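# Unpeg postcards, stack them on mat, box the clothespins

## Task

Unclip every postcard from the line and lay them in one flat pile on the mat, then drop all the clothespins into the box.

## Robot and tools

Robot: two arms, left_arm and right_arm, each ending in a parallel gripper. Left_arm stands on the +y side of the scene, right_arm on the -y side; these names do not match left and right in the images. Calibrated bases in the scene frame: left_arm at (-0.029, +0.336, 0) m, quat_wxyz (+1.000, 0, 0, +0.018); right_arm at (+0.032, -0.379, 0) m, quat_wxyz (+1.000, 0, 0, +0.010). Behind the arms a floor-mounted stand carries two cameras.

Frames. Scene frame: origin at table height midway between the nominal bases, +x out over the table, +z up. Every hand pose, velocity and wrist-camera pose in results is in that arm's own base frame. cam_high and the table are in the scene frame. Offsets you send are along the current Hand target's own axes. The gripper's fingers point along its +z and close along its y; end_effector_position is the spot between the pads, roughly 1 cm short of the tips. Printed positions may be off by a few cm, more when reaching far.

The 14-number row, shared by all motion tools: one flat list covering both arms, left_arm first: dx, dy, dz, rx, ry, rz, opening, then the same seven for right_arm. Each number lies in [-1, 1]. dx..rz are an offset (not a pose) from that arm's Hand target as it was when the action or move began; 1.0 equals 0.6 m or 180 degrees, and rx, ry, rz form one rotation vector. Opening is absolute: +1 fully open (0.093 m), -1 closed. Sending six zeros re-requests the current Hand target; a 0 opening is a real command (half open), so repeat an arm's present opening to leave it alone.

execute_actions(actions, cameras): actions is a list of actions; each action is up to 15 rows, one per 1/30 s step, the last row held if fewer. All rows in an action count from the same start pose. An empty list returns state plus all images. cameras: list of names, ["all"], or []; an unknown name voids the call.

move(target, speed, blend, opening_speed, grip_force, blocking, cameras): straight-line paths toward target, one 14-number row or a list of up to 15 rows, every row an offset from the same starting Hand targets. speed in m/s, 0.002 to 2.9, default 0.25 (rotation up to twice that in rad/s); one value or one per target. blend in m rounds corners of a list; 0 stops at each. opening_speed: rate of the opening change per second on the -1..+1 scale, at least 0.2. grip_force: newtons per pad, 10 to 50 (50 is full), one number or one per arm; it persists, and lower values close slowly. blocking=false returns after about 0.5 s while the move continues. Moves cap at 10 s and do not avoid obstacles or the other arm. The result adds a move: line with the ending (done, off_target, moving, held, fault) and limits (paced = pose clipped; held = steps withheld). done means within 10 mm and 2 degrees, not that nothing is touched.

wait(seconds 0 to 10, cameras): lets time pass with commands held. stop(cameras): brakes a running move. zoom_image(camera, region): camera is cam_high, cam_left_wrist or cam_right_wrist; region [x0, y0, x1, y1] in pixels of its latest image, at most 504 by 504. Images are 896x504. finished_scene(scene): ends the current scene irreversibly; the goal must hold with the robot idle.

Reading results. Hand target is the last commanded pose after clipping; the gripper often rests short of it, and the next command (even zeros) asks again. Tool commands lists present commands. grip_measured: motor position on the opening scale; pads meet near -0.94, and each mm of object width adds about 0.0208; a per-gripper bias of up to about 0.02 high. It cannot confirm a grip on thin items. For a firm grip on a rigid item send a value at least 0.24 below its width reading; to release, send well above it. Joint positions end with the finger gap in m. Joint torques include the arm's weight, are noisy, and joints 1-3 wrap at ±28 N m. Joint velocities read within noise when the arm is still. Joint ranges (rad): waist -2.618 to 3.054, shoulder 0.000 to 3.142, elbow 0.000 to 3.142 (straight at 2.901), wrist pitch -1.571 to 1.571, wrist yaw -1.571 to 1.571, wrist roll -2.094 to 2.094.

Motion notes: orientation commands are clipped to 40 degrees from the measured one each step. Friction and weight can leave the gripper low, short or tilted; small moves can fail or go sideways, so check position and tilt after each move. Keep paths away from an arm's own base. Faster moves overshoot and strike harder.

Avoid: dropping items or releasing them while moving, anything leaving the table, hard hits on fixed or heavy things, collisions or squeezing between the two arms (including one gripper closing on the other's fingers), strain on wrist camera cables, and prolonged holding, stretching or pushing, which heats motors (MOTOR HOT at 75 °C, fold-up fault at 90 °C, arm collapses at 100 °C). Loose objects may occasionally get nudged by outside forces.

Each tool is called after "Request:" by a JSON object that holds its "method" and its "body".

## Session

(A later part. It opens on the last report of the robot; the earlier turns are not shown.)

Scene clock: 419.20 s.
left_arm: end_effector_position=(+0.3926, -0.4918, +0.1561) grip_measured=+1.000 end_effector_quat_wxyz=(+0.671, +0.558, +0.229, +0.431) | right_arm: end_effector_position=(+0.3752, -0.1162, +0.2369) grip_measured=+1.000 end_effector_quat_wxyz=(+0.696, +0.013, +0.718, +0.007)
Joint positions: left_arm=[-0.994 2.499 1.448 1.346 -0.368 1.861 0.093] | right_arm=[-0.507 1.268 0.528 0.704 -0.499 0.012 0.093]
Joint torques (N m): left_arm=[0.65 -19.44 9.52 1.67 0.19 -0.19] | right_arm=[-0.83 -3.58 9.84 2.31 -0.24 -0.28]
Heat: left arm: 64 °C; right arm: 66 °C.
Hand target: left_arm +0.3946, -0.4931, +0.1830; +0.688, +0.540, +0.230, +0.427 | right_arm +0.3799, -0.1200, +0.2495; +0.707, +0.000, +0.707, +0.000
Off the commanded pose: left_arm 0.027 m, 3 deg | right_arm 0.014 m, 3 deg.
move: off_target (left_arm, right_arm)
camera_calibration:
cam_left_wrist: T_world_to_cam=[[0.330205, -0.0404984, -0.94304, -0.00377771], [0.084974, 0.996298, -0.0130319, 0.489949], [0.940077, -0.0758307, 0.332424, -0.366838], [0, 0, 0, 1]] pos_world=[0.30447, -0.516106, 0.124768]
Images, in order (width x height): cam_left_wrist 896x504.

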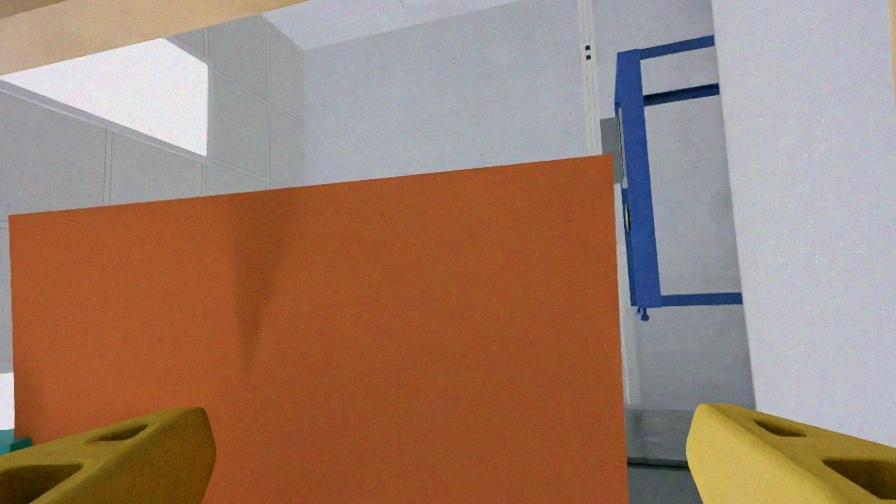

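Request:
{"method": "move", "body": {"target": [0.0043,0.0282,0.0093,0,0,0,1, 0,0,0,0,0,0,1], "speed": 0.06, "cameras": ["cam_left_wrist"]}}

Scene clock: 439.23 s.
left_arm: end_effector_position=(+0.3929, -0.4923, +0.1756) grip_measured=+1.000 end_effector_quat_wxyz=(+0.672, +0.557, +0.229, +0.431) | right_arm: end_effector_position=(+0.3752, -0.1162, +0.2369) grip_measured=+1.000 end_effector_quat_wxyz=(+0.696, +0.013, +0.718, +0.007)
Joint positions: left_arm=[-0.994 2.45 1.448 1.299 -0.368 1.861 0.093] | right_arm=[-0.507 1.268 0.528 0.704 -0.499 0.012 0.093]
Joint torques (N m): left_arm=[0.66 -19.02 9.87 1.65 0.19 -0.19] | right_arm=[-0.91 -3.7 9.76 2.33 -0.2 -0.25]
Heat: left arm: 67 °C; right arm: 66 °C.
Hand target: left_arm +0.3946, -0.4931, +0.2011; +0.688, +0.540, +0.230, +0.427 | right_arm +0.3799, -0.1200, +0.2495; +0.707, +0.000, +0.707, +0.000
Off the commanded pose: left_arm 0.025 m, 3 deg | right_arm 0.014 m, 3 deg.
move: off_target (left_arm, right_arm)
camera_calibration:
cam_left_wrist: T_world_to_cam=[[0.331357, -0.0423392, -0.942555, 0.0129815], [0.08501, 0.996269, -0.0148666, 0.49101], [0.939668, -0.0752005, 0.33372, -0.373447], [0, 0, 0, 1]] pos_world=[0.304874, -0.516712, 0.144162]
Images, in order (width x height): cam_left_wrist 896x504.

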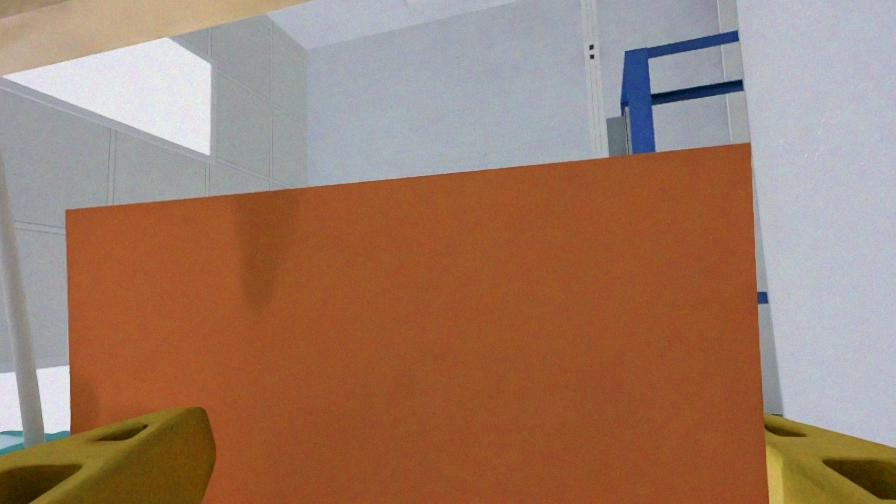

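Request:
{"method": "move", "body": {"target": [[-0.0173,0.031,-0.037,0,0,0,1, 0,0,0,0,0,0,1],[-0.034,0.0612,-0.073,0,0,0,1, 0,0,0,0,0,0,1]], "speed": 0.05, "blend": 0.01, "cameras": ["cam_high","cam_left_wrist"]}}

Request:
{"method": "zoom_image", "body": {"camera": "cam_high", "region": [390, 220, 510, 310]}}

Scene clock: 463.73 s.
left_arm: end_effector_position=(+0.3417, -0.4895, +0.2036) grip_measured=+1.000 end_effector_quat_wxyz=(+0.682, +0.551, +0.230, +0.421) | right_arm: end_effector_position=(+0.3752, -0.1162, +0.2369) grip_measured=+1.000 end_effector_quat_wxyz=(+0.696, +0.013, +0.718, +0.007)
Joint positions: left_arm=[-1.082 2.309 1.294 1.337 -0.439 1.869 0.093] | right_arm=[-0.507 1.268 0.528 0.704 -0.499 0.012 0.093]
Joint torques (N m): left_arm=[-0.2 -17.92 6.27 1.86 0 0.1] | right_arm=[-0.87 -3.7 9.85 2.29 -0.23 -0.3]
Heat: left arm: 75 °C; right arm: 67 °C. Fold the left arm in close to its base, or ease its load, before you think long.
Hand target: left_arm +0.3373, -0.4842, +0.2191; +0.688, +0.540, +0.230, +0.427 | right_arm +0.3799, -0.1200, +0.2495; +0.707, +0.000, +0.707, +0.000
Off the commanded pose: left_arm 0.017 m, 2 deg | right_arm 0.014 m, 3 deg.
MOTOR HOT: joint 2 (shoulder) of the left arm reports 75 °C; the controller's stop level is 90 °C. To cool a motor, set the load down, stop pushing, or move to a pose that needs little force.
move: off_target (left_arm, right_arm)
camera_calibration:
cam_left_wrist: T_world_to_cam=[[0.328219, -0.0719624, -0.941857, 0.0429397], [0.102772, 0.993895, -0.0401245, 0.490942], [0.938994, -0.0836264, 0.333611, -0.338385], [0, 0, 0, 1]] pos_world=[0.253193, -0.513153, 0.173031]
Images, in order (width x height): cam_high 896x504, cam_left_wrist 896x504.

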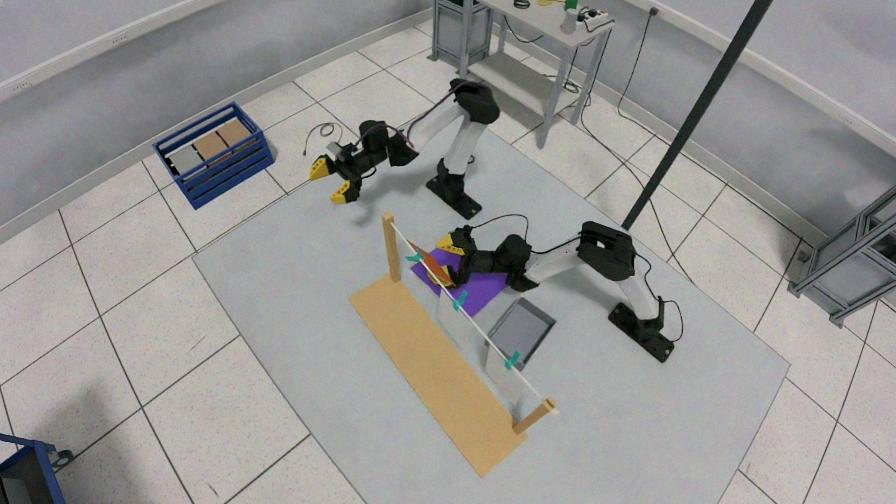

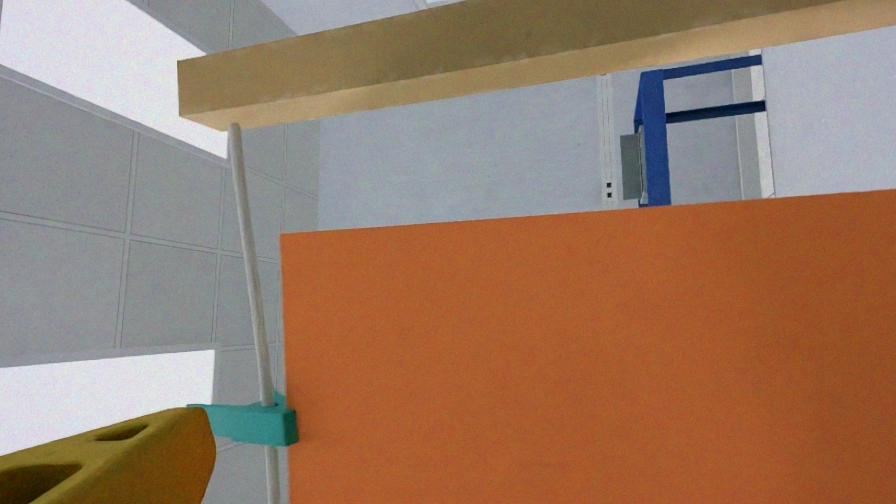

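Scaled by 4.200 from the camera's 896x504 image, which has a finer 1280x720 frame.

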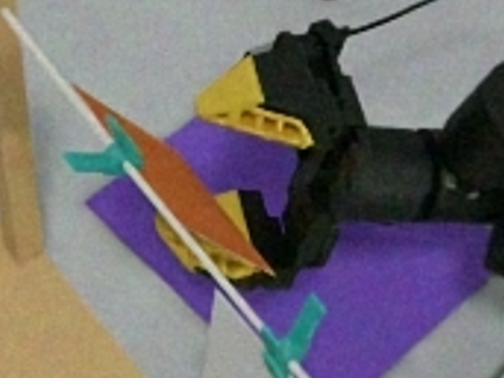

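Request:
{"method": "move", "body": {"target": [-0.0422,0.1161,-0.0902,0,0,0,1, 0,0,0,0,0,0,1], "speed": 0.06, "cameras": ["cam_high","cam_left_wrist"]}}

Request:
{"method": "zoom_image", "body": {"camera": "cam_high", "region": [390, 210, 510, 300]}}

Scene clock: 479.63 s.
left_arm: end_effector_position=(+0.2607, -0.4778, +0.2568) grip_measured=+1.000 end_effector_quat_wxyz=(+0.689, +0.543, +0.230, +0.422) | right_arm: end_effector_position=(+0.3752, -0.1162, +0.2369) grip_measured=+1.000 end_effector_quat_wxyz=(+0.696, +0.013, +0.718, +0.007)
Joint positions: left_arm=[-1.244 2.075 1.115 1.337 -0.589 1.937 0.093] | right_arm=[-0.507 1.268 0.528 0.704 -0.499 0.012 0.093]
Joint torques (N m): left_arm=[-0.09 -15.38 6.41 1.62 0.04 0.1] | right_arm=[-0.85 -3.58 9.77 2.31 -0.22 -0.3]
Heat: left arm: 75 °C; right arm: 68 °C. Fold the left arm in close to its base, or ease its load, before you think long.
Hand target: left_arm +0.2583, -0.4723, +0.2640; +0.688, +0.540, +0.230, +0.427 | right_arm +0.3799, -0.1200, +0.2495; +0.707, +0.000, +0.707, +0.000
Off the commanded pose: left_arm 0.010 m, 1 deg | right_arm 0.014 m, 3 deg.
MOTOR HOT: still on. Joint 2 (shoulder) of the left arm reports 75 °C.
move: off_target (right_arm)
camera_calibration:
cam_left_wrist: T_world_to_cam=[[0.339552, -0.0900959, -0.936262, 0.107426], [0.105058, 0.992806, -0.0574359, 0.493142], [0.934702, -0.0788595, 0.346574, -0.278936], [0, 0, 0, 1]] pos_world=[0.172437, -0.501913, 0.225575]
Images, in order (width x height): cam_high 896x504, cam_left_wrist 896x504.

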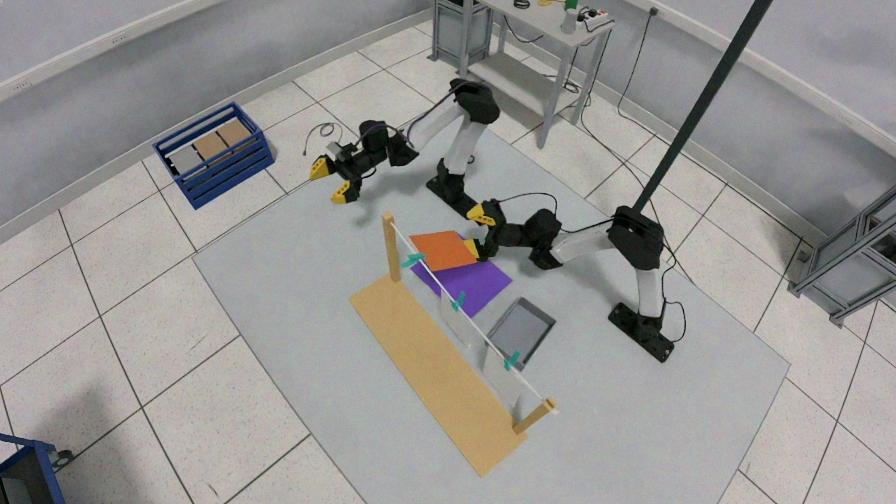

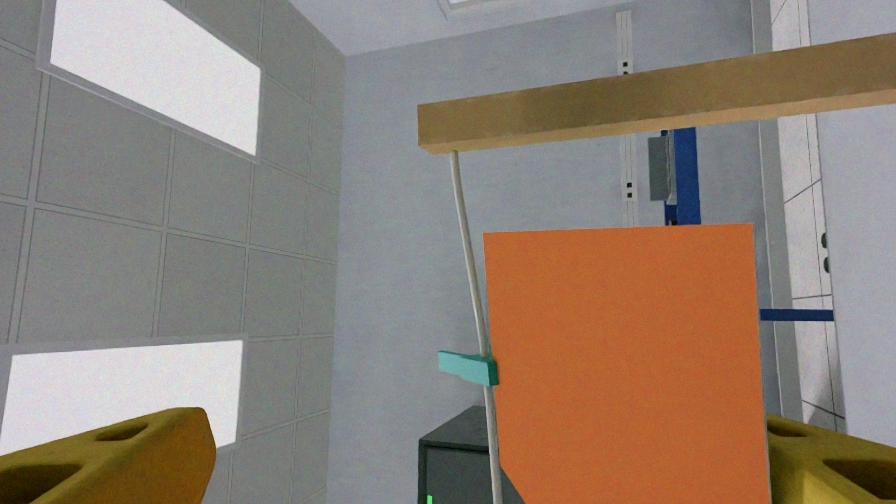

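Scaled by 4.200 from the camera's 896x504 image, which has a finer 1280x720 frame.

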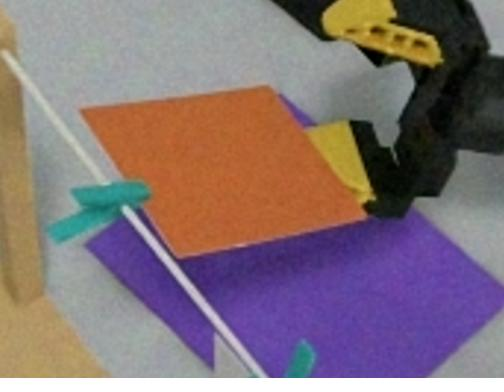

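Request:
{"method": "move", "body": {"target": [0,0,0,0,0,0,-1, 0,0,0,0,0,0,1], "grip_force": 30, "cameras": ["cam_high","cam_left_wrist"]}}

Request:
{"method": "zoom_image", "body": {"camera": "cam_high", "region": [390, 210, 510, 300]}}

Scene clock: 499.20 s.
left_arm: end_effector_position=(+0.2608, -0.4777, +0.2568) grip_measured=-0.887 end_effector_quat_wxyz=(+0.689, +0.543, +0.230, +0.422) | right_arm: end_effector_position=(+0.3752, -0.1162, +0.2369) grip_measured=+1.000 end_effector_quat_wxyz=(+0.696, +0.013, +0.718, +0.007)
Joint positions: left_arm=[-1.244 2.075 1.115 1.337 -0.59 1.937 0.003] | right_arm=[-0.507 1.268 0.528 0.704 -0.499 0.012 0.093]
Joint velocities: left_arm=[-0.012 -0.007 -0.007 -0.007 -0.037 -0.051 -0.019] | right_arm=[within noise]
Joint torques (N m): left_arm=[-0.08 -15.38 6.41 1.62 0.04 0.09] | right_arm=[-0.83 -3.63 9.83 2.29 -0.22 -0.26]
Heat: left arm: 77 °C; right arm: 68 °C. Fold the left arm in close to its base, or ease its load, before you think long.
Hand target: left_arm +0.2583, -0.4722, +0.2639; +0.688, +0.540, +0.230, +0.427 | right_arm +0.3799, -0.1200, +0.2495; +0.707, +0.000, +0.707, +0.000
Off the commanded pose: left_arm 0.009 m, 1 deg | right_arm 0.014 m, 3 deg.
MOTOR HOT: still on. Joint 2 (shoulder) of the left arm reports 77 °C.
grip_force (N): 30, 30
move: moving (left_arm; no rest 5 s after the path's end), off_target (right_arm)
camera_calibration:
cam_left_wrist: T_world_to_cam=[[0.339652, -0.0896367, -0.93627, 0.107616], [0.104247, 0.992903, -0.0572409, 0.493178], [0.934756, -0.0781612, 0.346586, -0.278682], [0, 0, 0, 1]] pos_world=[0.172536, -0.501814, 0.225575]
Images, in order (width x height): cam_high 896x504, cam_left_wrist 896x504.

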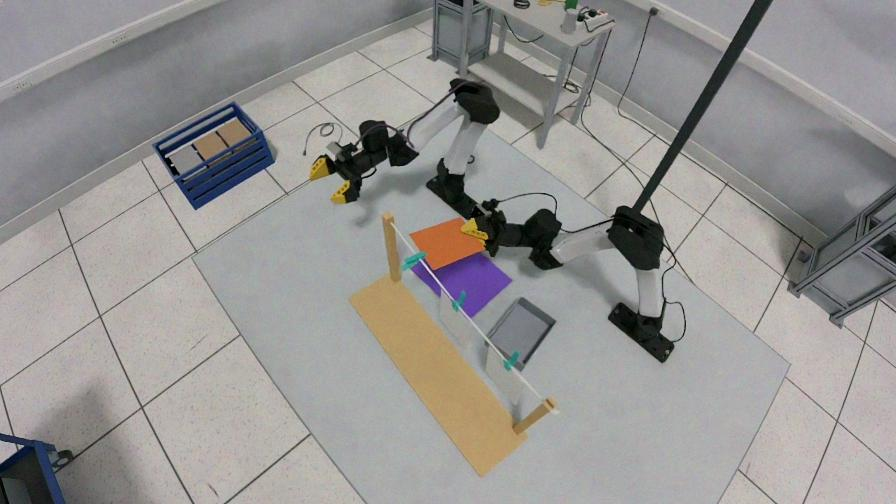

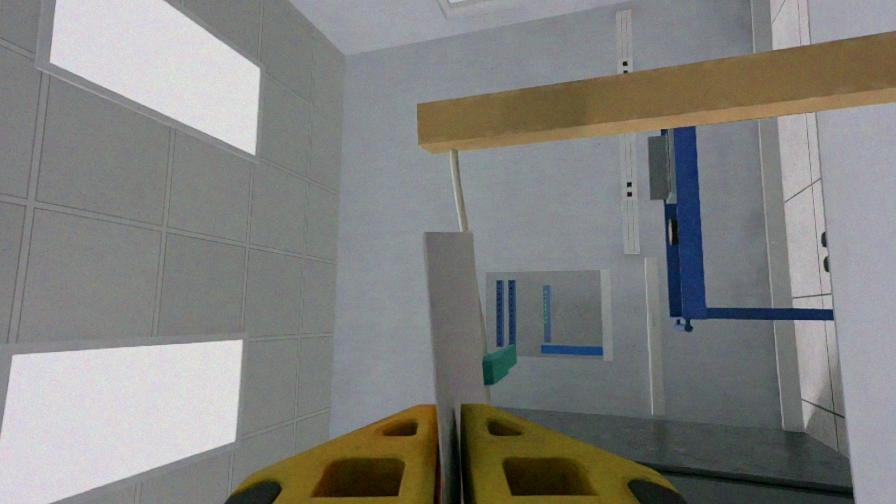

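Scaled by 4.200 from the camera's 896x504 image, which has a finer 1280x720 frame.

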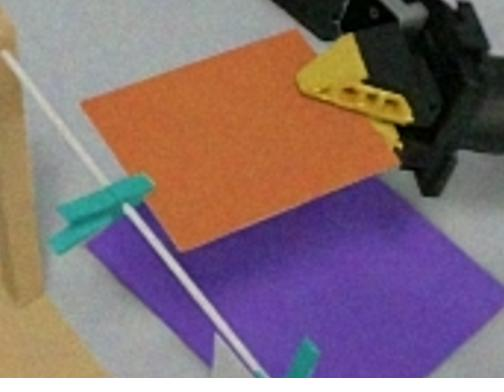

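Request:
{"method": "move", "body": {"target": [-0.0141,0,-0.0302,0,0,0,-1, 0,0,0,0,0,0,1], "speed": 0.03, "cameras": ["cam_high","cam_left_wrist"]}}

Request:
{"method": "zoom_image", "body": {"camera": "cam_high", "region": [390, 210, 510, 300]}}

Scene clock: 510.53 s.
left_arm: end_effector_position=(+0.2447, -0.4766, +0.2455) grip_measured=-0.972 end_effector_quat_wxyz=(+0.683, +0.551, +0.227, +0.423) | right_arm: end_effector_position=(+0.3752, -0.1162, +0.2369) grip_measured=+1.000 end_effector_quat_wxyz=(+0.696, +0.013, +0.718, +0.007)
Joint positions: left_arm=[-1.281 2.075 1.072 1.37 -0.622 1.955 0] | right_arm=[-0.507 1.268 0.528 0.704 -0.499 0.012 0.093]
Joint torques (N m): left_arm=[-0.66 -15.46 6.05 1.82 -0.04 0.11] | right_arm=[-0.83 -3.54 9.87 2.31 -0.24 -0.29]
Heat: left arm: 77 °C; right arm: 68 °C. Fold the left arm in close to its base, or ease its load, before you think long.
Hand target: left_arm +0.2396, -0.4695, +0.2571; +0.688, +0.540, +0.230, +0.427 | right_arm +0.3799, -0.1200, +0.2495; +0.707, +0.000, +0.707, +0.000
Off the commanded pose: left_arm 0.014 m, 1 deg | right_arm 0.014 m, 3 deg.
MOTOR HOT: still on. Joint 2 (shoulder) of the left arm reports 77 °C.
grip_force (N): 30, 30
move: off_target (left_arm, right_arm)
camera_calibration:
cam_left_wrist: T_world_to_cam=[[0.335386, -0.0708156, -0.939415, 0.113398], [0.105069, 0.993761, -0.037401, 0.48851], [0.936203, -0.0861599, 0.340735, -0.262423], [0, 0, 0, 1]] pos_world=[0.156322, -0.500042, 0.214215]
Images, in order (width x height): cam_high 896x504, cam_left_wrist 896x504.

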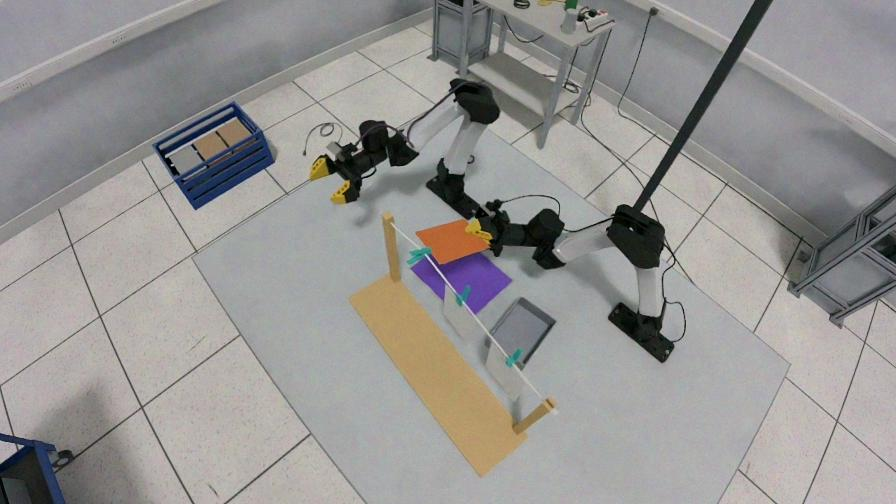

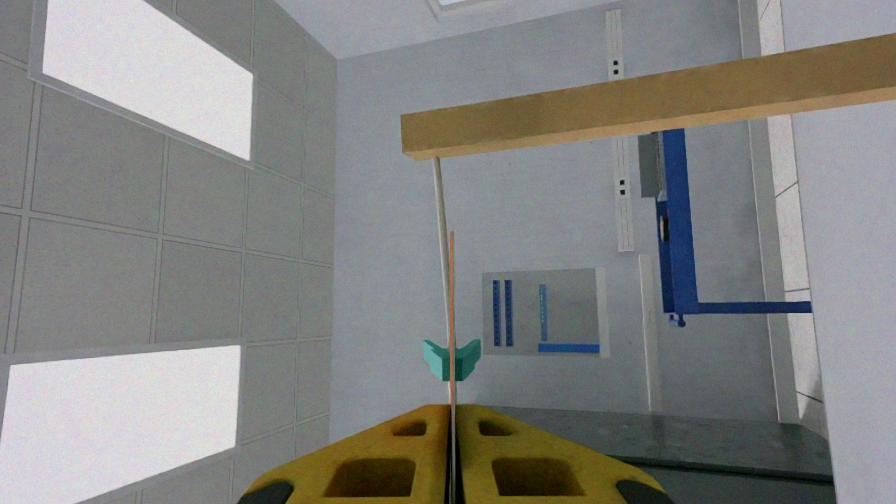

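Scaled by 4.200 from the camera's 896x504 image, which has a finer 1280x720 frame.

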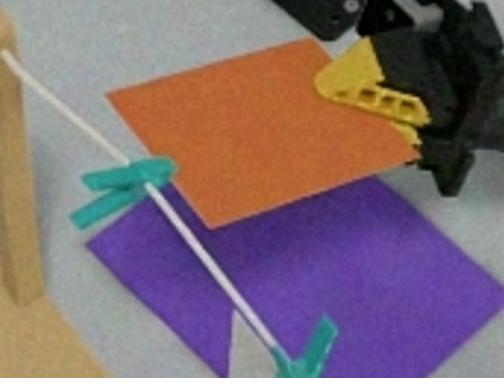

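Request:
{"method": "move", "body": {"target": [0.0141,0,0.0302,0,0,0,-1, -0.1008,0.2633,0.2817,0,0,0.5,1], "speed": [0.15], "cameras": ["cam_high","cam_left_wrist","cam_right_wrist"]}}

Request:
{"method": "zoom_image", "body": {"camera": "cam_high", "region": [390, 210, 510, 300]}}

Scene clock: 575.27 s.
left_arm: end_effector_position=(+0.2559, -0.4738, +0.2415) grip_measured=-0.972 end_effector_quat_wxyz=(+0.674, +0.558, +0.225, +0.429) | right_arm: end_effector_position=(+0.5421, +0.0356, +0.3069) grip_measured=+1.000 end_effector_quat_wxyz=(+0.499, +0.497, +0.506, +0.498)
Joint positions: left_arm=[-1.255 2.075 1.072 1.347 -0.606 1.955 0] | right_arm=[0.092 1.715 1.208 0.502 0.084 1.561 0.093]
Joint torques (N m): left_arm=[0.92 -15.47 10 1.58 0.21 -0.1] | right_arm=[0.81 -8.5 10.51 2.16 0.13 -0.11]
Heat: left arm: 78 °C; right arm: 70 °C. Fold the left arm in close to its base, or ease its load, before you think long.
Hand target: left_arm +0.2582, -0.4723, +0.2640; +0.688, +0.540, +0.230, +0.427 | right_arm +0.5490, +0.0378, +0.3099; +0.500, +0.500, +0.500, +0.500
Off the commanded pose: left_arm 0.023 m, 3 deg | right_arm 0.008 m, 1 deg.
MOTOR HOT: still on. Joint 2 (shoulder) of the left arm reports 78 °C.
grip_force (N): 30, 30
move: off_target (left_arm)
camera_calibration:
cam_left_wrist: T_world_to_cam=[[0.334629, -0.0444007, -0.941303, 0.119241], [0.0940721, 0.995474, -0.0135137, 0.482194], [0.937643, -0.0840283, 0.337291, -0.269786], [0, 0, 0, 1]] pos_world=[0.167701, -0.497387, 0.209754]
cam_right_wrist: T_world_to_cam=[[-0.00220174, -0.024419, -0.999699, 0.30923], [-0.436849, 0.899289, -0.0210042, 0.249156], [0.899532, 0.436672, -0.0126474, -0.413897], [0, 0, 0, 1]] pos_world=[0.481838, -0.0357752, 0.309136]

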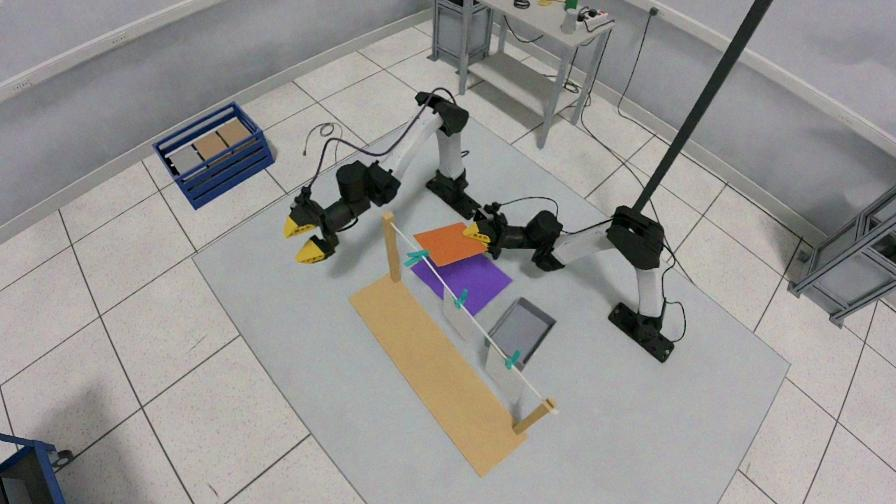

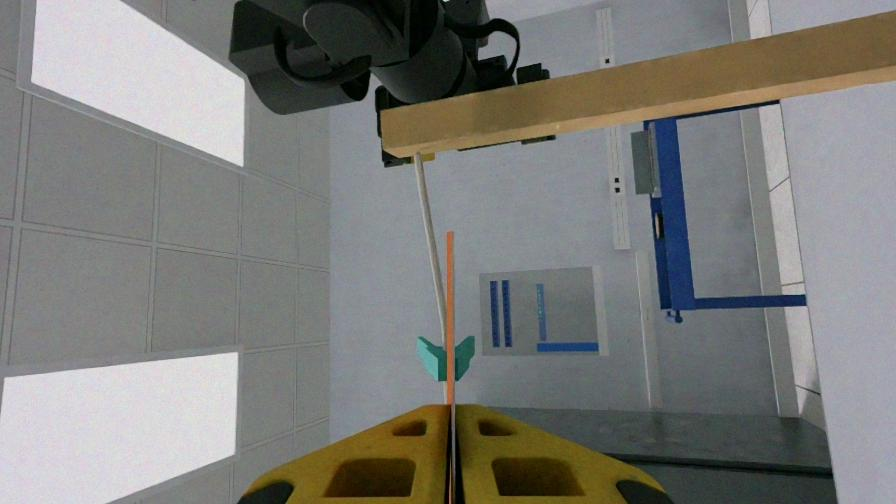

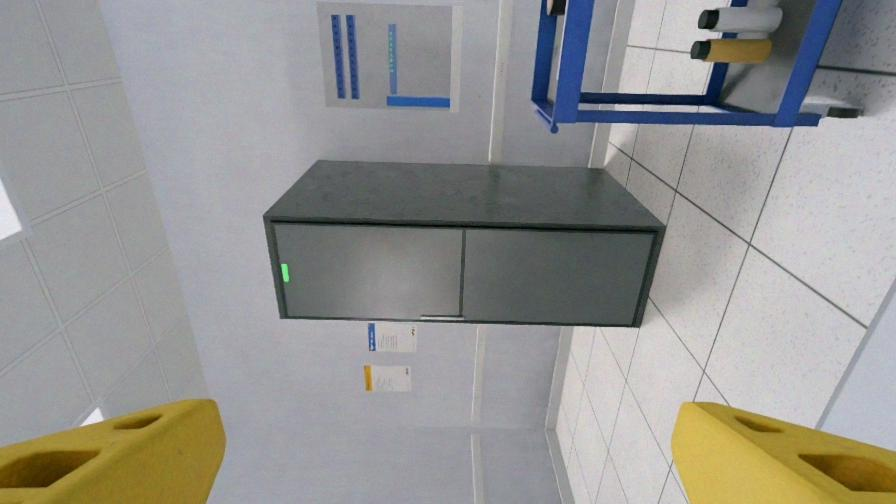

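Scaled by 4.200 from the camera's 896x504 image, which has a finer 1280x720 frame.

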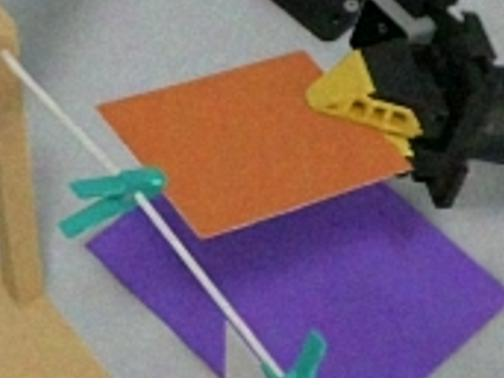

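Request:
{"method": "move", "body": {"target": [0.0453,0,-0.0211,0,0,0,-1, 0.2241,-0.0119,-0.1677,-0.0317,0.329,-0.073,1], "speed": [0.15], "cameras": ["cam_high","cam_left_wrist","cam_right_wrist"]}}

Request:
{"method": "zoom_image", "body": {"camera": "cam_high", "region": [370, 200, 510, 300]}}

Scene clock: 636.90 s.
left_arm: end_effector_position=(+0.2629, -0.4500, +0.2530) grip_measured=-0.972 end_effector_quat_wxyz=(+0.676, +0.553, +0.225, +0.432) | right_arm: end_effector_position=(+0.4499, +0.1678, +0.2847) grip_measured=+1.000 end_effector_quat_wxyz=(+0.249, +0.130, +0.712, +0.643)
Joint positions: left_arm=[-1.218 1.996 0.99 1.356 -0.573 1.948 0] | right_arm=[0.068 1.68 1.131 0.465 -0.951 1.312 0.093]
Joint torques (N m): left_arm=[0.92 -14.52 6.27 1.81 0.21 -0.19] | right_arm=[0.83 -11.21 10.09 1.89 -0.15 -0.38]
Heat: left arm: 78 °C; right arm: 74 °C. Fold the left arm in close to its base, or ease its load, before you think long. Fold the right arm in close to its base, or ease its load, before you think long.
Hand target: left_arm +0.2627, -0.4427, +0.2641; +0.688, +0.540, +0.230, +0.427 | right_arm +0.4485, +0.1723, +0.3026; +0.263, +0.106, +0.709, +0.646
Off the commanded pose: left_arm 0.013 m, 2 deg | right_arm 0.018 m, 3 deg.
MOTOR HOT: joint 3 (elbow) of the right arm reports 74 °C; the controller's stop level is 90 °C. To cool a motor, set the load down, stop pushing, or move to a pose that needs little force.
MOTOR HOT: still on. Joint 2 (shoulder) of the left arm reports 78 °C.
grip_force (N): 30, 30
move: off_target (left_arm, right_arm)
camera_calibration:
cam_left_wrist: T_world_to_cam=[[0.343456, -0.0512313, -0.93777, 0.122447], [0.0907949, 0.995645, -0.0211397, 0.460922], [0.934769, -0.0778842, 0.346612, -0.277107], [0, 0, 0, 1]] pos_world=[0.175127, -0.474224, 0.22062]
cam_right_wrist: T_world_to_cam=[[0.149058, -0.144238, -0.978252, 0.236125], [-0.982693, 0.0884284, -0.162773, 0.511458], [0.109983, 0.985584, -0.128561, -0.0928625], [0, 0, 0, 1]] pos_world=[0.477623, 0.0803546, 0.302303]

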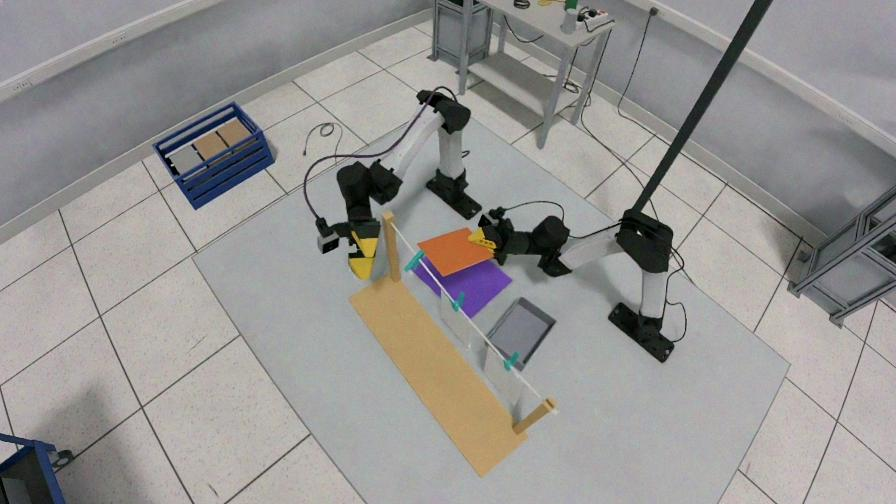

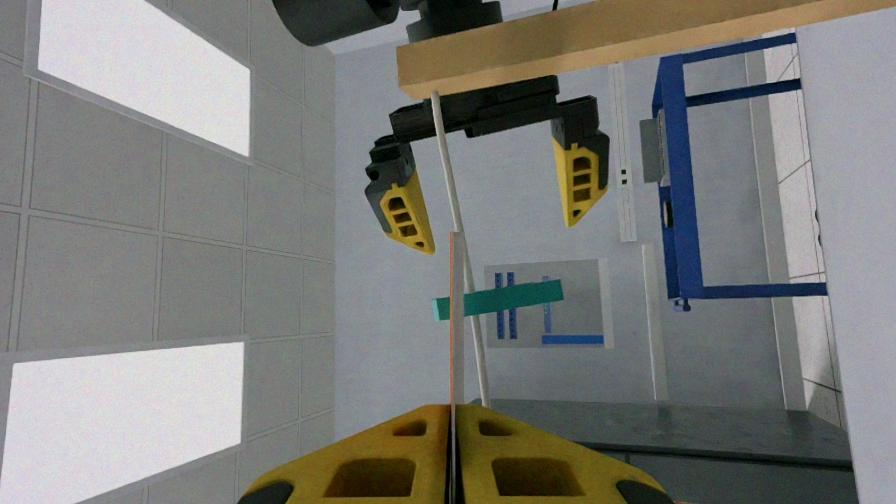

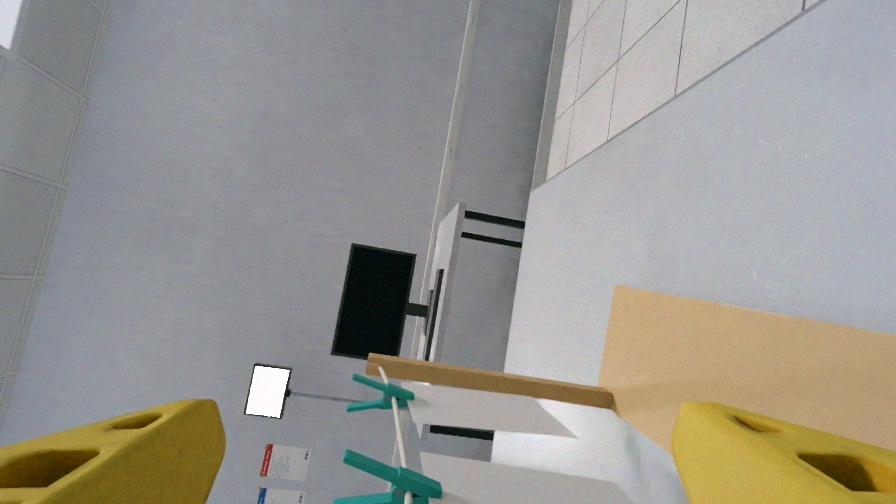

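Scaled by 3.600 from the camera's 896x504 image, which has a finer 1280x720 frame.

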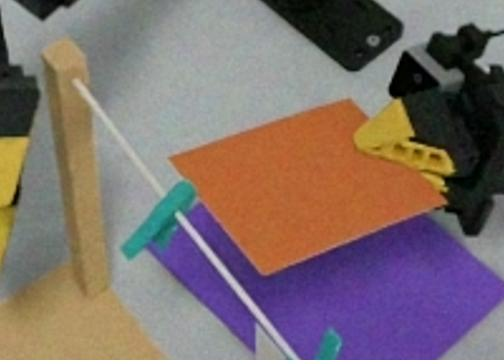

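Request:
{"method": "zoom_image", "body": {"camera": "cam_left_wrist", "region": [380, 200, 620, 420]}}

Request:
{"method": "zoom_image", "body": {"camera": "cam_high", "region": [395, 235, 455, 285]}}

Scaled by 2.100 from the camera's 896x504 image, which has a finer 1280x720 frame.

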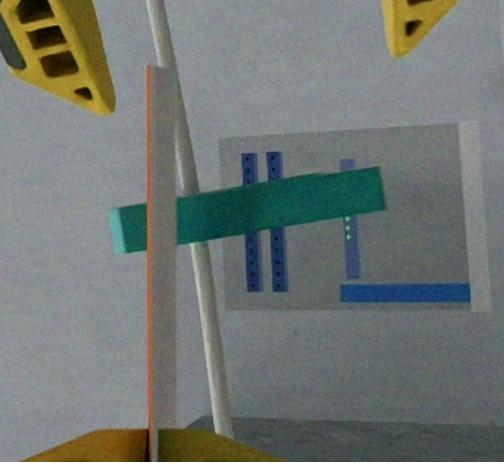

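Scaled by 8.400 from the camera's 896x504 image, which has a finer 1280x720 frame.

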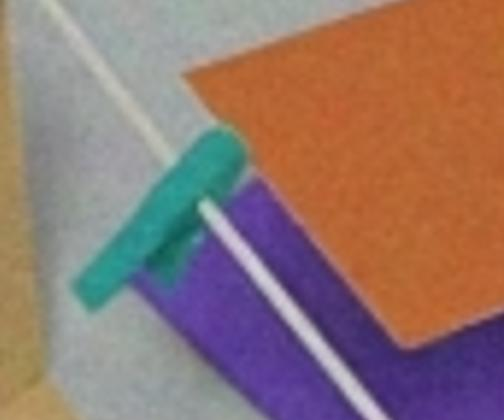

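Request:
{"method": "move", "body": {"target": [[-0.0282,0,-0.0604,0,0,0,-1, -0.2533,-0.0517,-0.1075,0.2127,-0.1727,-0.1839,1],[-0.0592,-0.1305,-0.1367,0.2348,-0.3895,-0.0719,-1, 0.0308,-0.2703,-0.5682,0.3867,-0.3139,-0.3344,1]], "speed": [0.15, 0.15], "blend": 0.02, "cameras": ["cam_high","cam_left_wrist"]}}

Request:
{"method": "zoom_image", "body": {"camera": "cam_high", "region": [390, 200, 550, 330]}}

Scene clock: 701.90 s.
left_arm: end_effector_position=(+0.2022, -0.4284, +0.1548) grip_measured=-0.972 end_effector_quat_wxyz=(+0.502, +0.855, -0.006, -0.132) | right_arm: end_effector_position=(+0.2922, -0.1354, +0.1551) grip_measured=+1.000 end_effector_quat_wxyz=(+0.694, +0.157, +0.685, -0.154)
Joint positions: left_arm=[-0.867 1.806 1.21 -0.145 0.82 1.91 0] | right_arm=[-0.423 1.295 0.033 1.273 0.02 0.008 0.093]
Joint torques (N m): left_arm=[0.87 -9.31 12.07 1.24 0.54 0.11] | right_arm=[-0.79 -1.96 4.03 2.35 -0.21 -0.22]
Heat: left arm: 72 °C; right arm: 72 °C. Fold the left arm in close to its base, or ease its load, before you think long. Fold the right arm in close to its base, or ease its load, before you think long.
Hand target: left_arm +0.2067, -0.4315, +0.1598; +0.506, +0.852, -0.012, -0.131 | right_arm +0.2897, -0.1349, +0.1498; +0.691, +0.154, +0.690, -0.153
Off the commanded pose: left_arm 0.008 m, 1 deg | right_arm 0.006 m, 1 deg.
MOTOR HOT: still on. Joint 2 (shoulder) of the left arm reports 72 °C.
MOTOR HOT: still on. Joint 3 (elbow) of the right arm reports 72 °C.
grip_force (N): 30, 30
move: done
camera_calibration:
cam_left_wrist: T_world_to_cam=[[-0.152449, 0.475621, -0.866339, 0.367199], [0.950914, 0.309446, 0.00255463, -0.0287778], [0.2693, -0.823424, -0.49945, -0.238488], [0, 0, 0, 1]] pos_world=[0.147569, -0.362119, 0.19908]
Images, in order (width x height): cam_high 896x504, cam_left_wrist 896x504.

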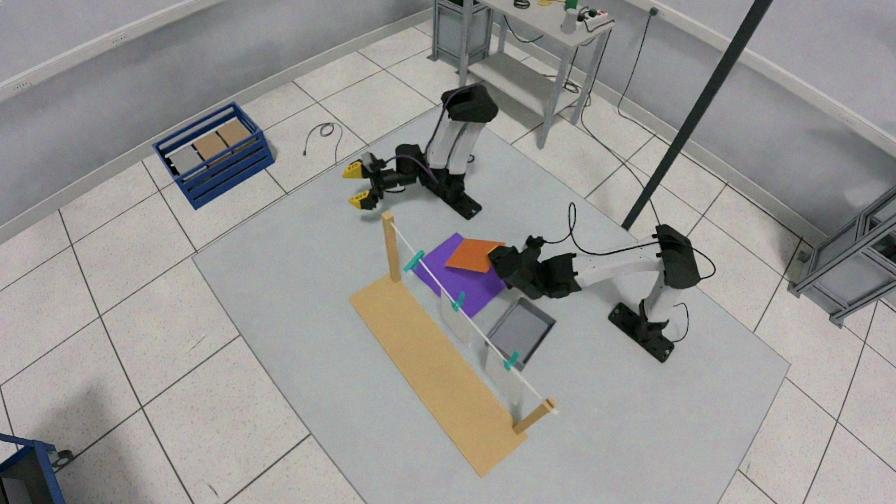

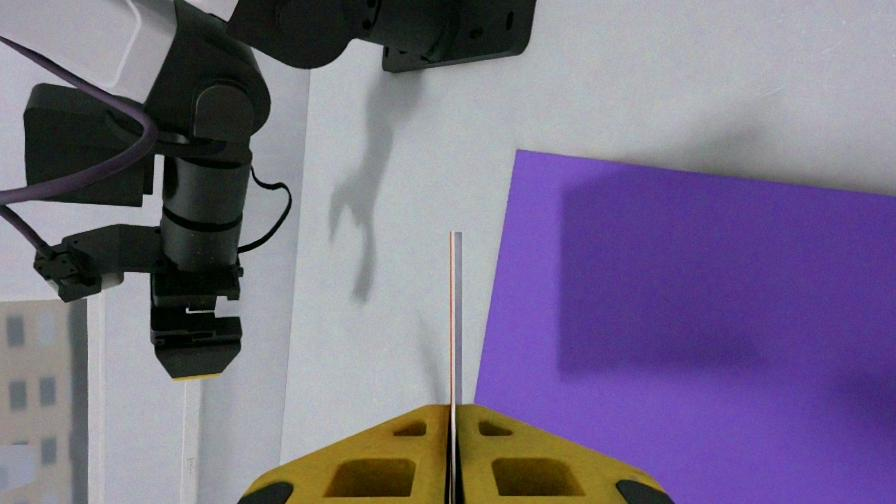

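Scaled by 3.150 from the camera's 896x504 image, which has a finer 1280x720 frame.

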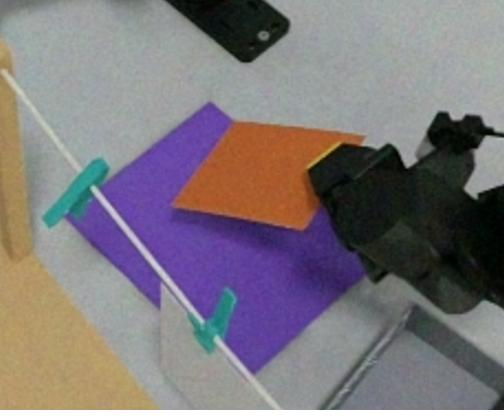

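Request:
{"method": "move", "body": {"target": [0.0468,-0.076,0.1088,0,0,0,-1, 0,0,0,0,0,0,1], "speed": 0.1, "cameras": ["cam_high","cam_left_wrist"]}}

Request:
{"method": "zoom_image", "body": {"camera": "cam_high", "region": [390, 200, 550, 330]}}

Scene clock: 721.27 s.
left_arm: end_effector_position=(+0.2091, -0.4612, +0.0784) grip_measured=-0.972 end_effector_quat_wxyz=(+0.499, +0.855, -0.012, -0.137) | right_arm: end_effector_position=(+0.2922, -0.1353, +0.1553) grip_measured=+1.000 end_effector_quat_wxyz=(+0.695, +0.157, +0.685, -0.154)
Joint positions: left_arm=[-0.903 2.048 1.21 0.106 0.804 1.893 0] | right_arm=[-0.423 1.295 0.033 1.274 0.02 0.008 0.093]
Joint torques (N m): left_arm=[-0.32 -11.45 11.26 1.45 0.32 -0.18] | right_arm=[-0.83 -1.94 4.07 2.32 -0.19 -0.19]
Heat: left arm: 68 °C; right arm: 73 °C.
Hand target: left_arm +0.2133, -0.4698, +0.0849; +0.506, +0.852, -0.013, -0.131 | right_arm +0.2898, -0.1348, +0.1497; +0.691, +0.154, +0.690, -0.153
Off the commanded pose: left_arm 0.011 m, 1 deg | right_arm 0.006 m, 1 deg.
MOTOR HOT: cleared for the motors of the left arm.
MOTOR HOT: cleared for the motors of the right arm.
grip_force (N): 30, 30
move: off_target (left_arm)
camera_calibration:
cam_left_wrist: T_world_to_cam=[[-0.145943, 0.481719, -0.864088, 0.318985], [0.955984, 0.29341, 0.00210867, -0.0333837], [0.254548, -0.825747, -0.503337, -0.303184], [0, 0, 0, 1]] pos_world=[0.155642, -0.394219, 0.123098]
Images, in order (width x height): cam_high 896x504, cam_left_wrist 896x504.

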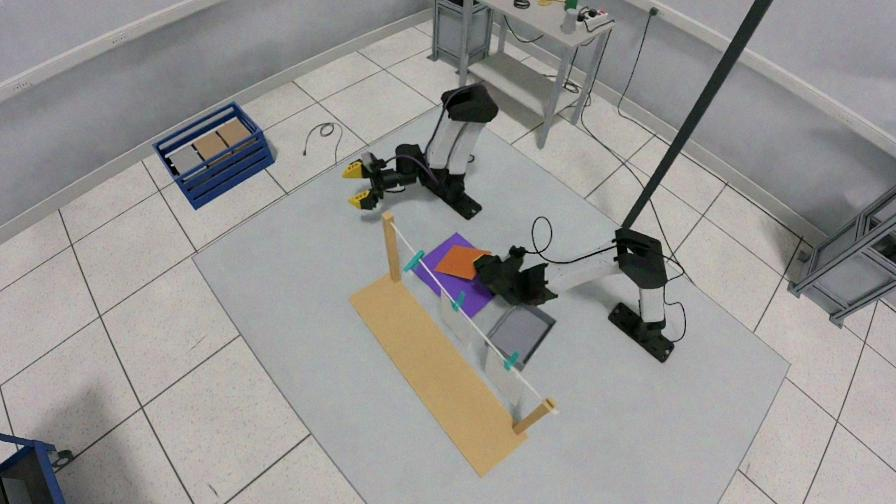

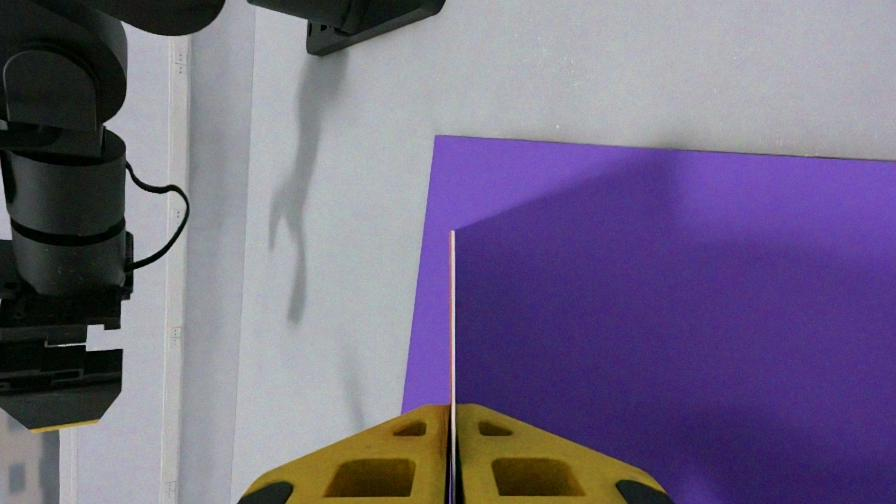

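Scaled by 3.150 from the camera's 896x504 image, which has a finer 1280x720 frame.

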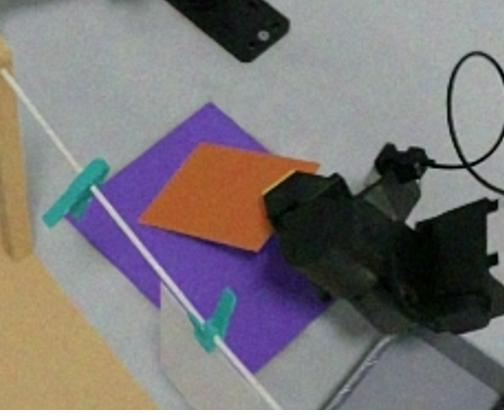

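Request:
{"method": "move", "body": {"target": [0.0005,-0.036,0.0012,-0.0504,0,0.0235,-1, 0,0,0,0,0,0,1], "speed": 0.06, "cameras": ["cam_high","cam_left_wrist"]}}

Request:
{"method": "zoom_image", "body": {"camera": "cam_high", "region": [390, 200, 550, 330]}}

Scene clock: 742.03 s.
left_arm: end_effector_position=(+0.2123, -0.4647, +0.0756) grip_measured=-0.972 end_effector_quat_wxyz=(+0.582, +0.806, -0.044, -0.100) | right_arm: end_effector_position=(+0.2922, -0.1353, +0.1553) grip_measured=+1.000 end_effector_quat_wxyz=(+0.695, +0.157, +0.685, -0.154)
Joint positions: left_arm=[-0.893 2.103 1.063 0.568 0.845 1.82 0] | right_arm=[-0.423 1.295 0.033 1.274 0.02 0.008 0.093]
Joint torques (N m): left_arm=[0.91 -10.96 6.01 1.63 0.43 -0.18] | right_arm=[-0.94 -1.94 4.07 2.33 -0.19 -0.19]
Heat: left arm: 68 °C; right arm: 74 °C.
Hand target: left_arm +0.2110, -0.4600, +0.0658; +0.577, +0.808, -0.034, -0.113 | right_arm +0.2898, -0.1348, +0.1497; +0.691, +0.154, +0.690, -0.153
Off the commanded pose: left_arm 0.011 m, 2 deg | right_arm 0.006 m, 1 deg.
grip_force (N): 30, 30
move: off_target (left_arm)
camera_calibration:
cam_left_wrist: T_world_to_cam=[[-0.0753001, 0.297324, -0.951803, 0.22466], [0.953951, 0.299418, 0.0180622, -0.0333153], [0.290357, -0.906613, -0.306179, -0.368433], [0, 0, 0, 1]] pos_world=[0.155675, -0.390848, 0.101628]
Images, in order (width x height): cam_high 896x504, cam_left_wrist 896x504.

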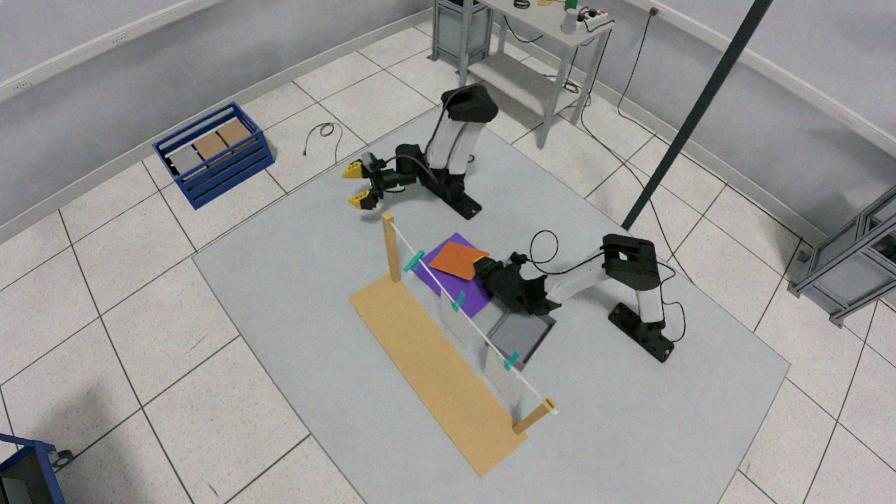

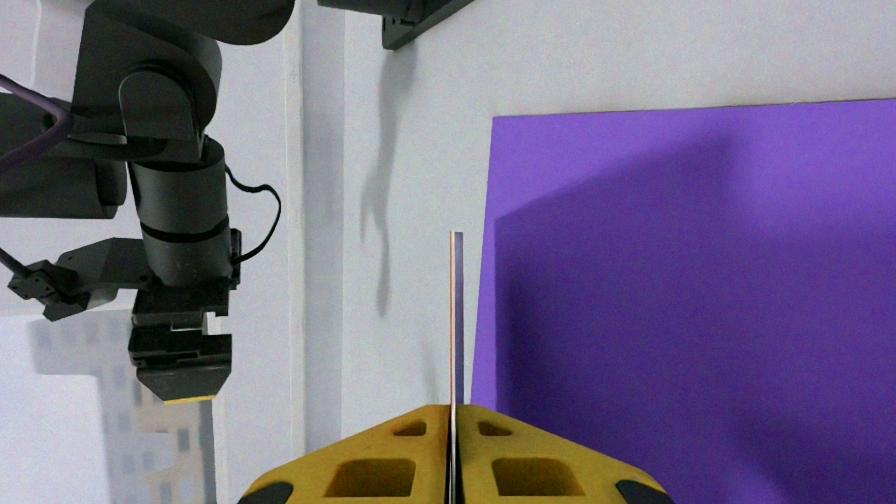

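Scaled by 3.150 from the camera's 896x504 image, which has a finer 1280x720 frame.

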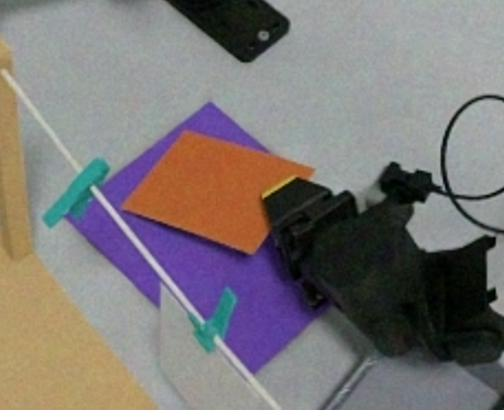

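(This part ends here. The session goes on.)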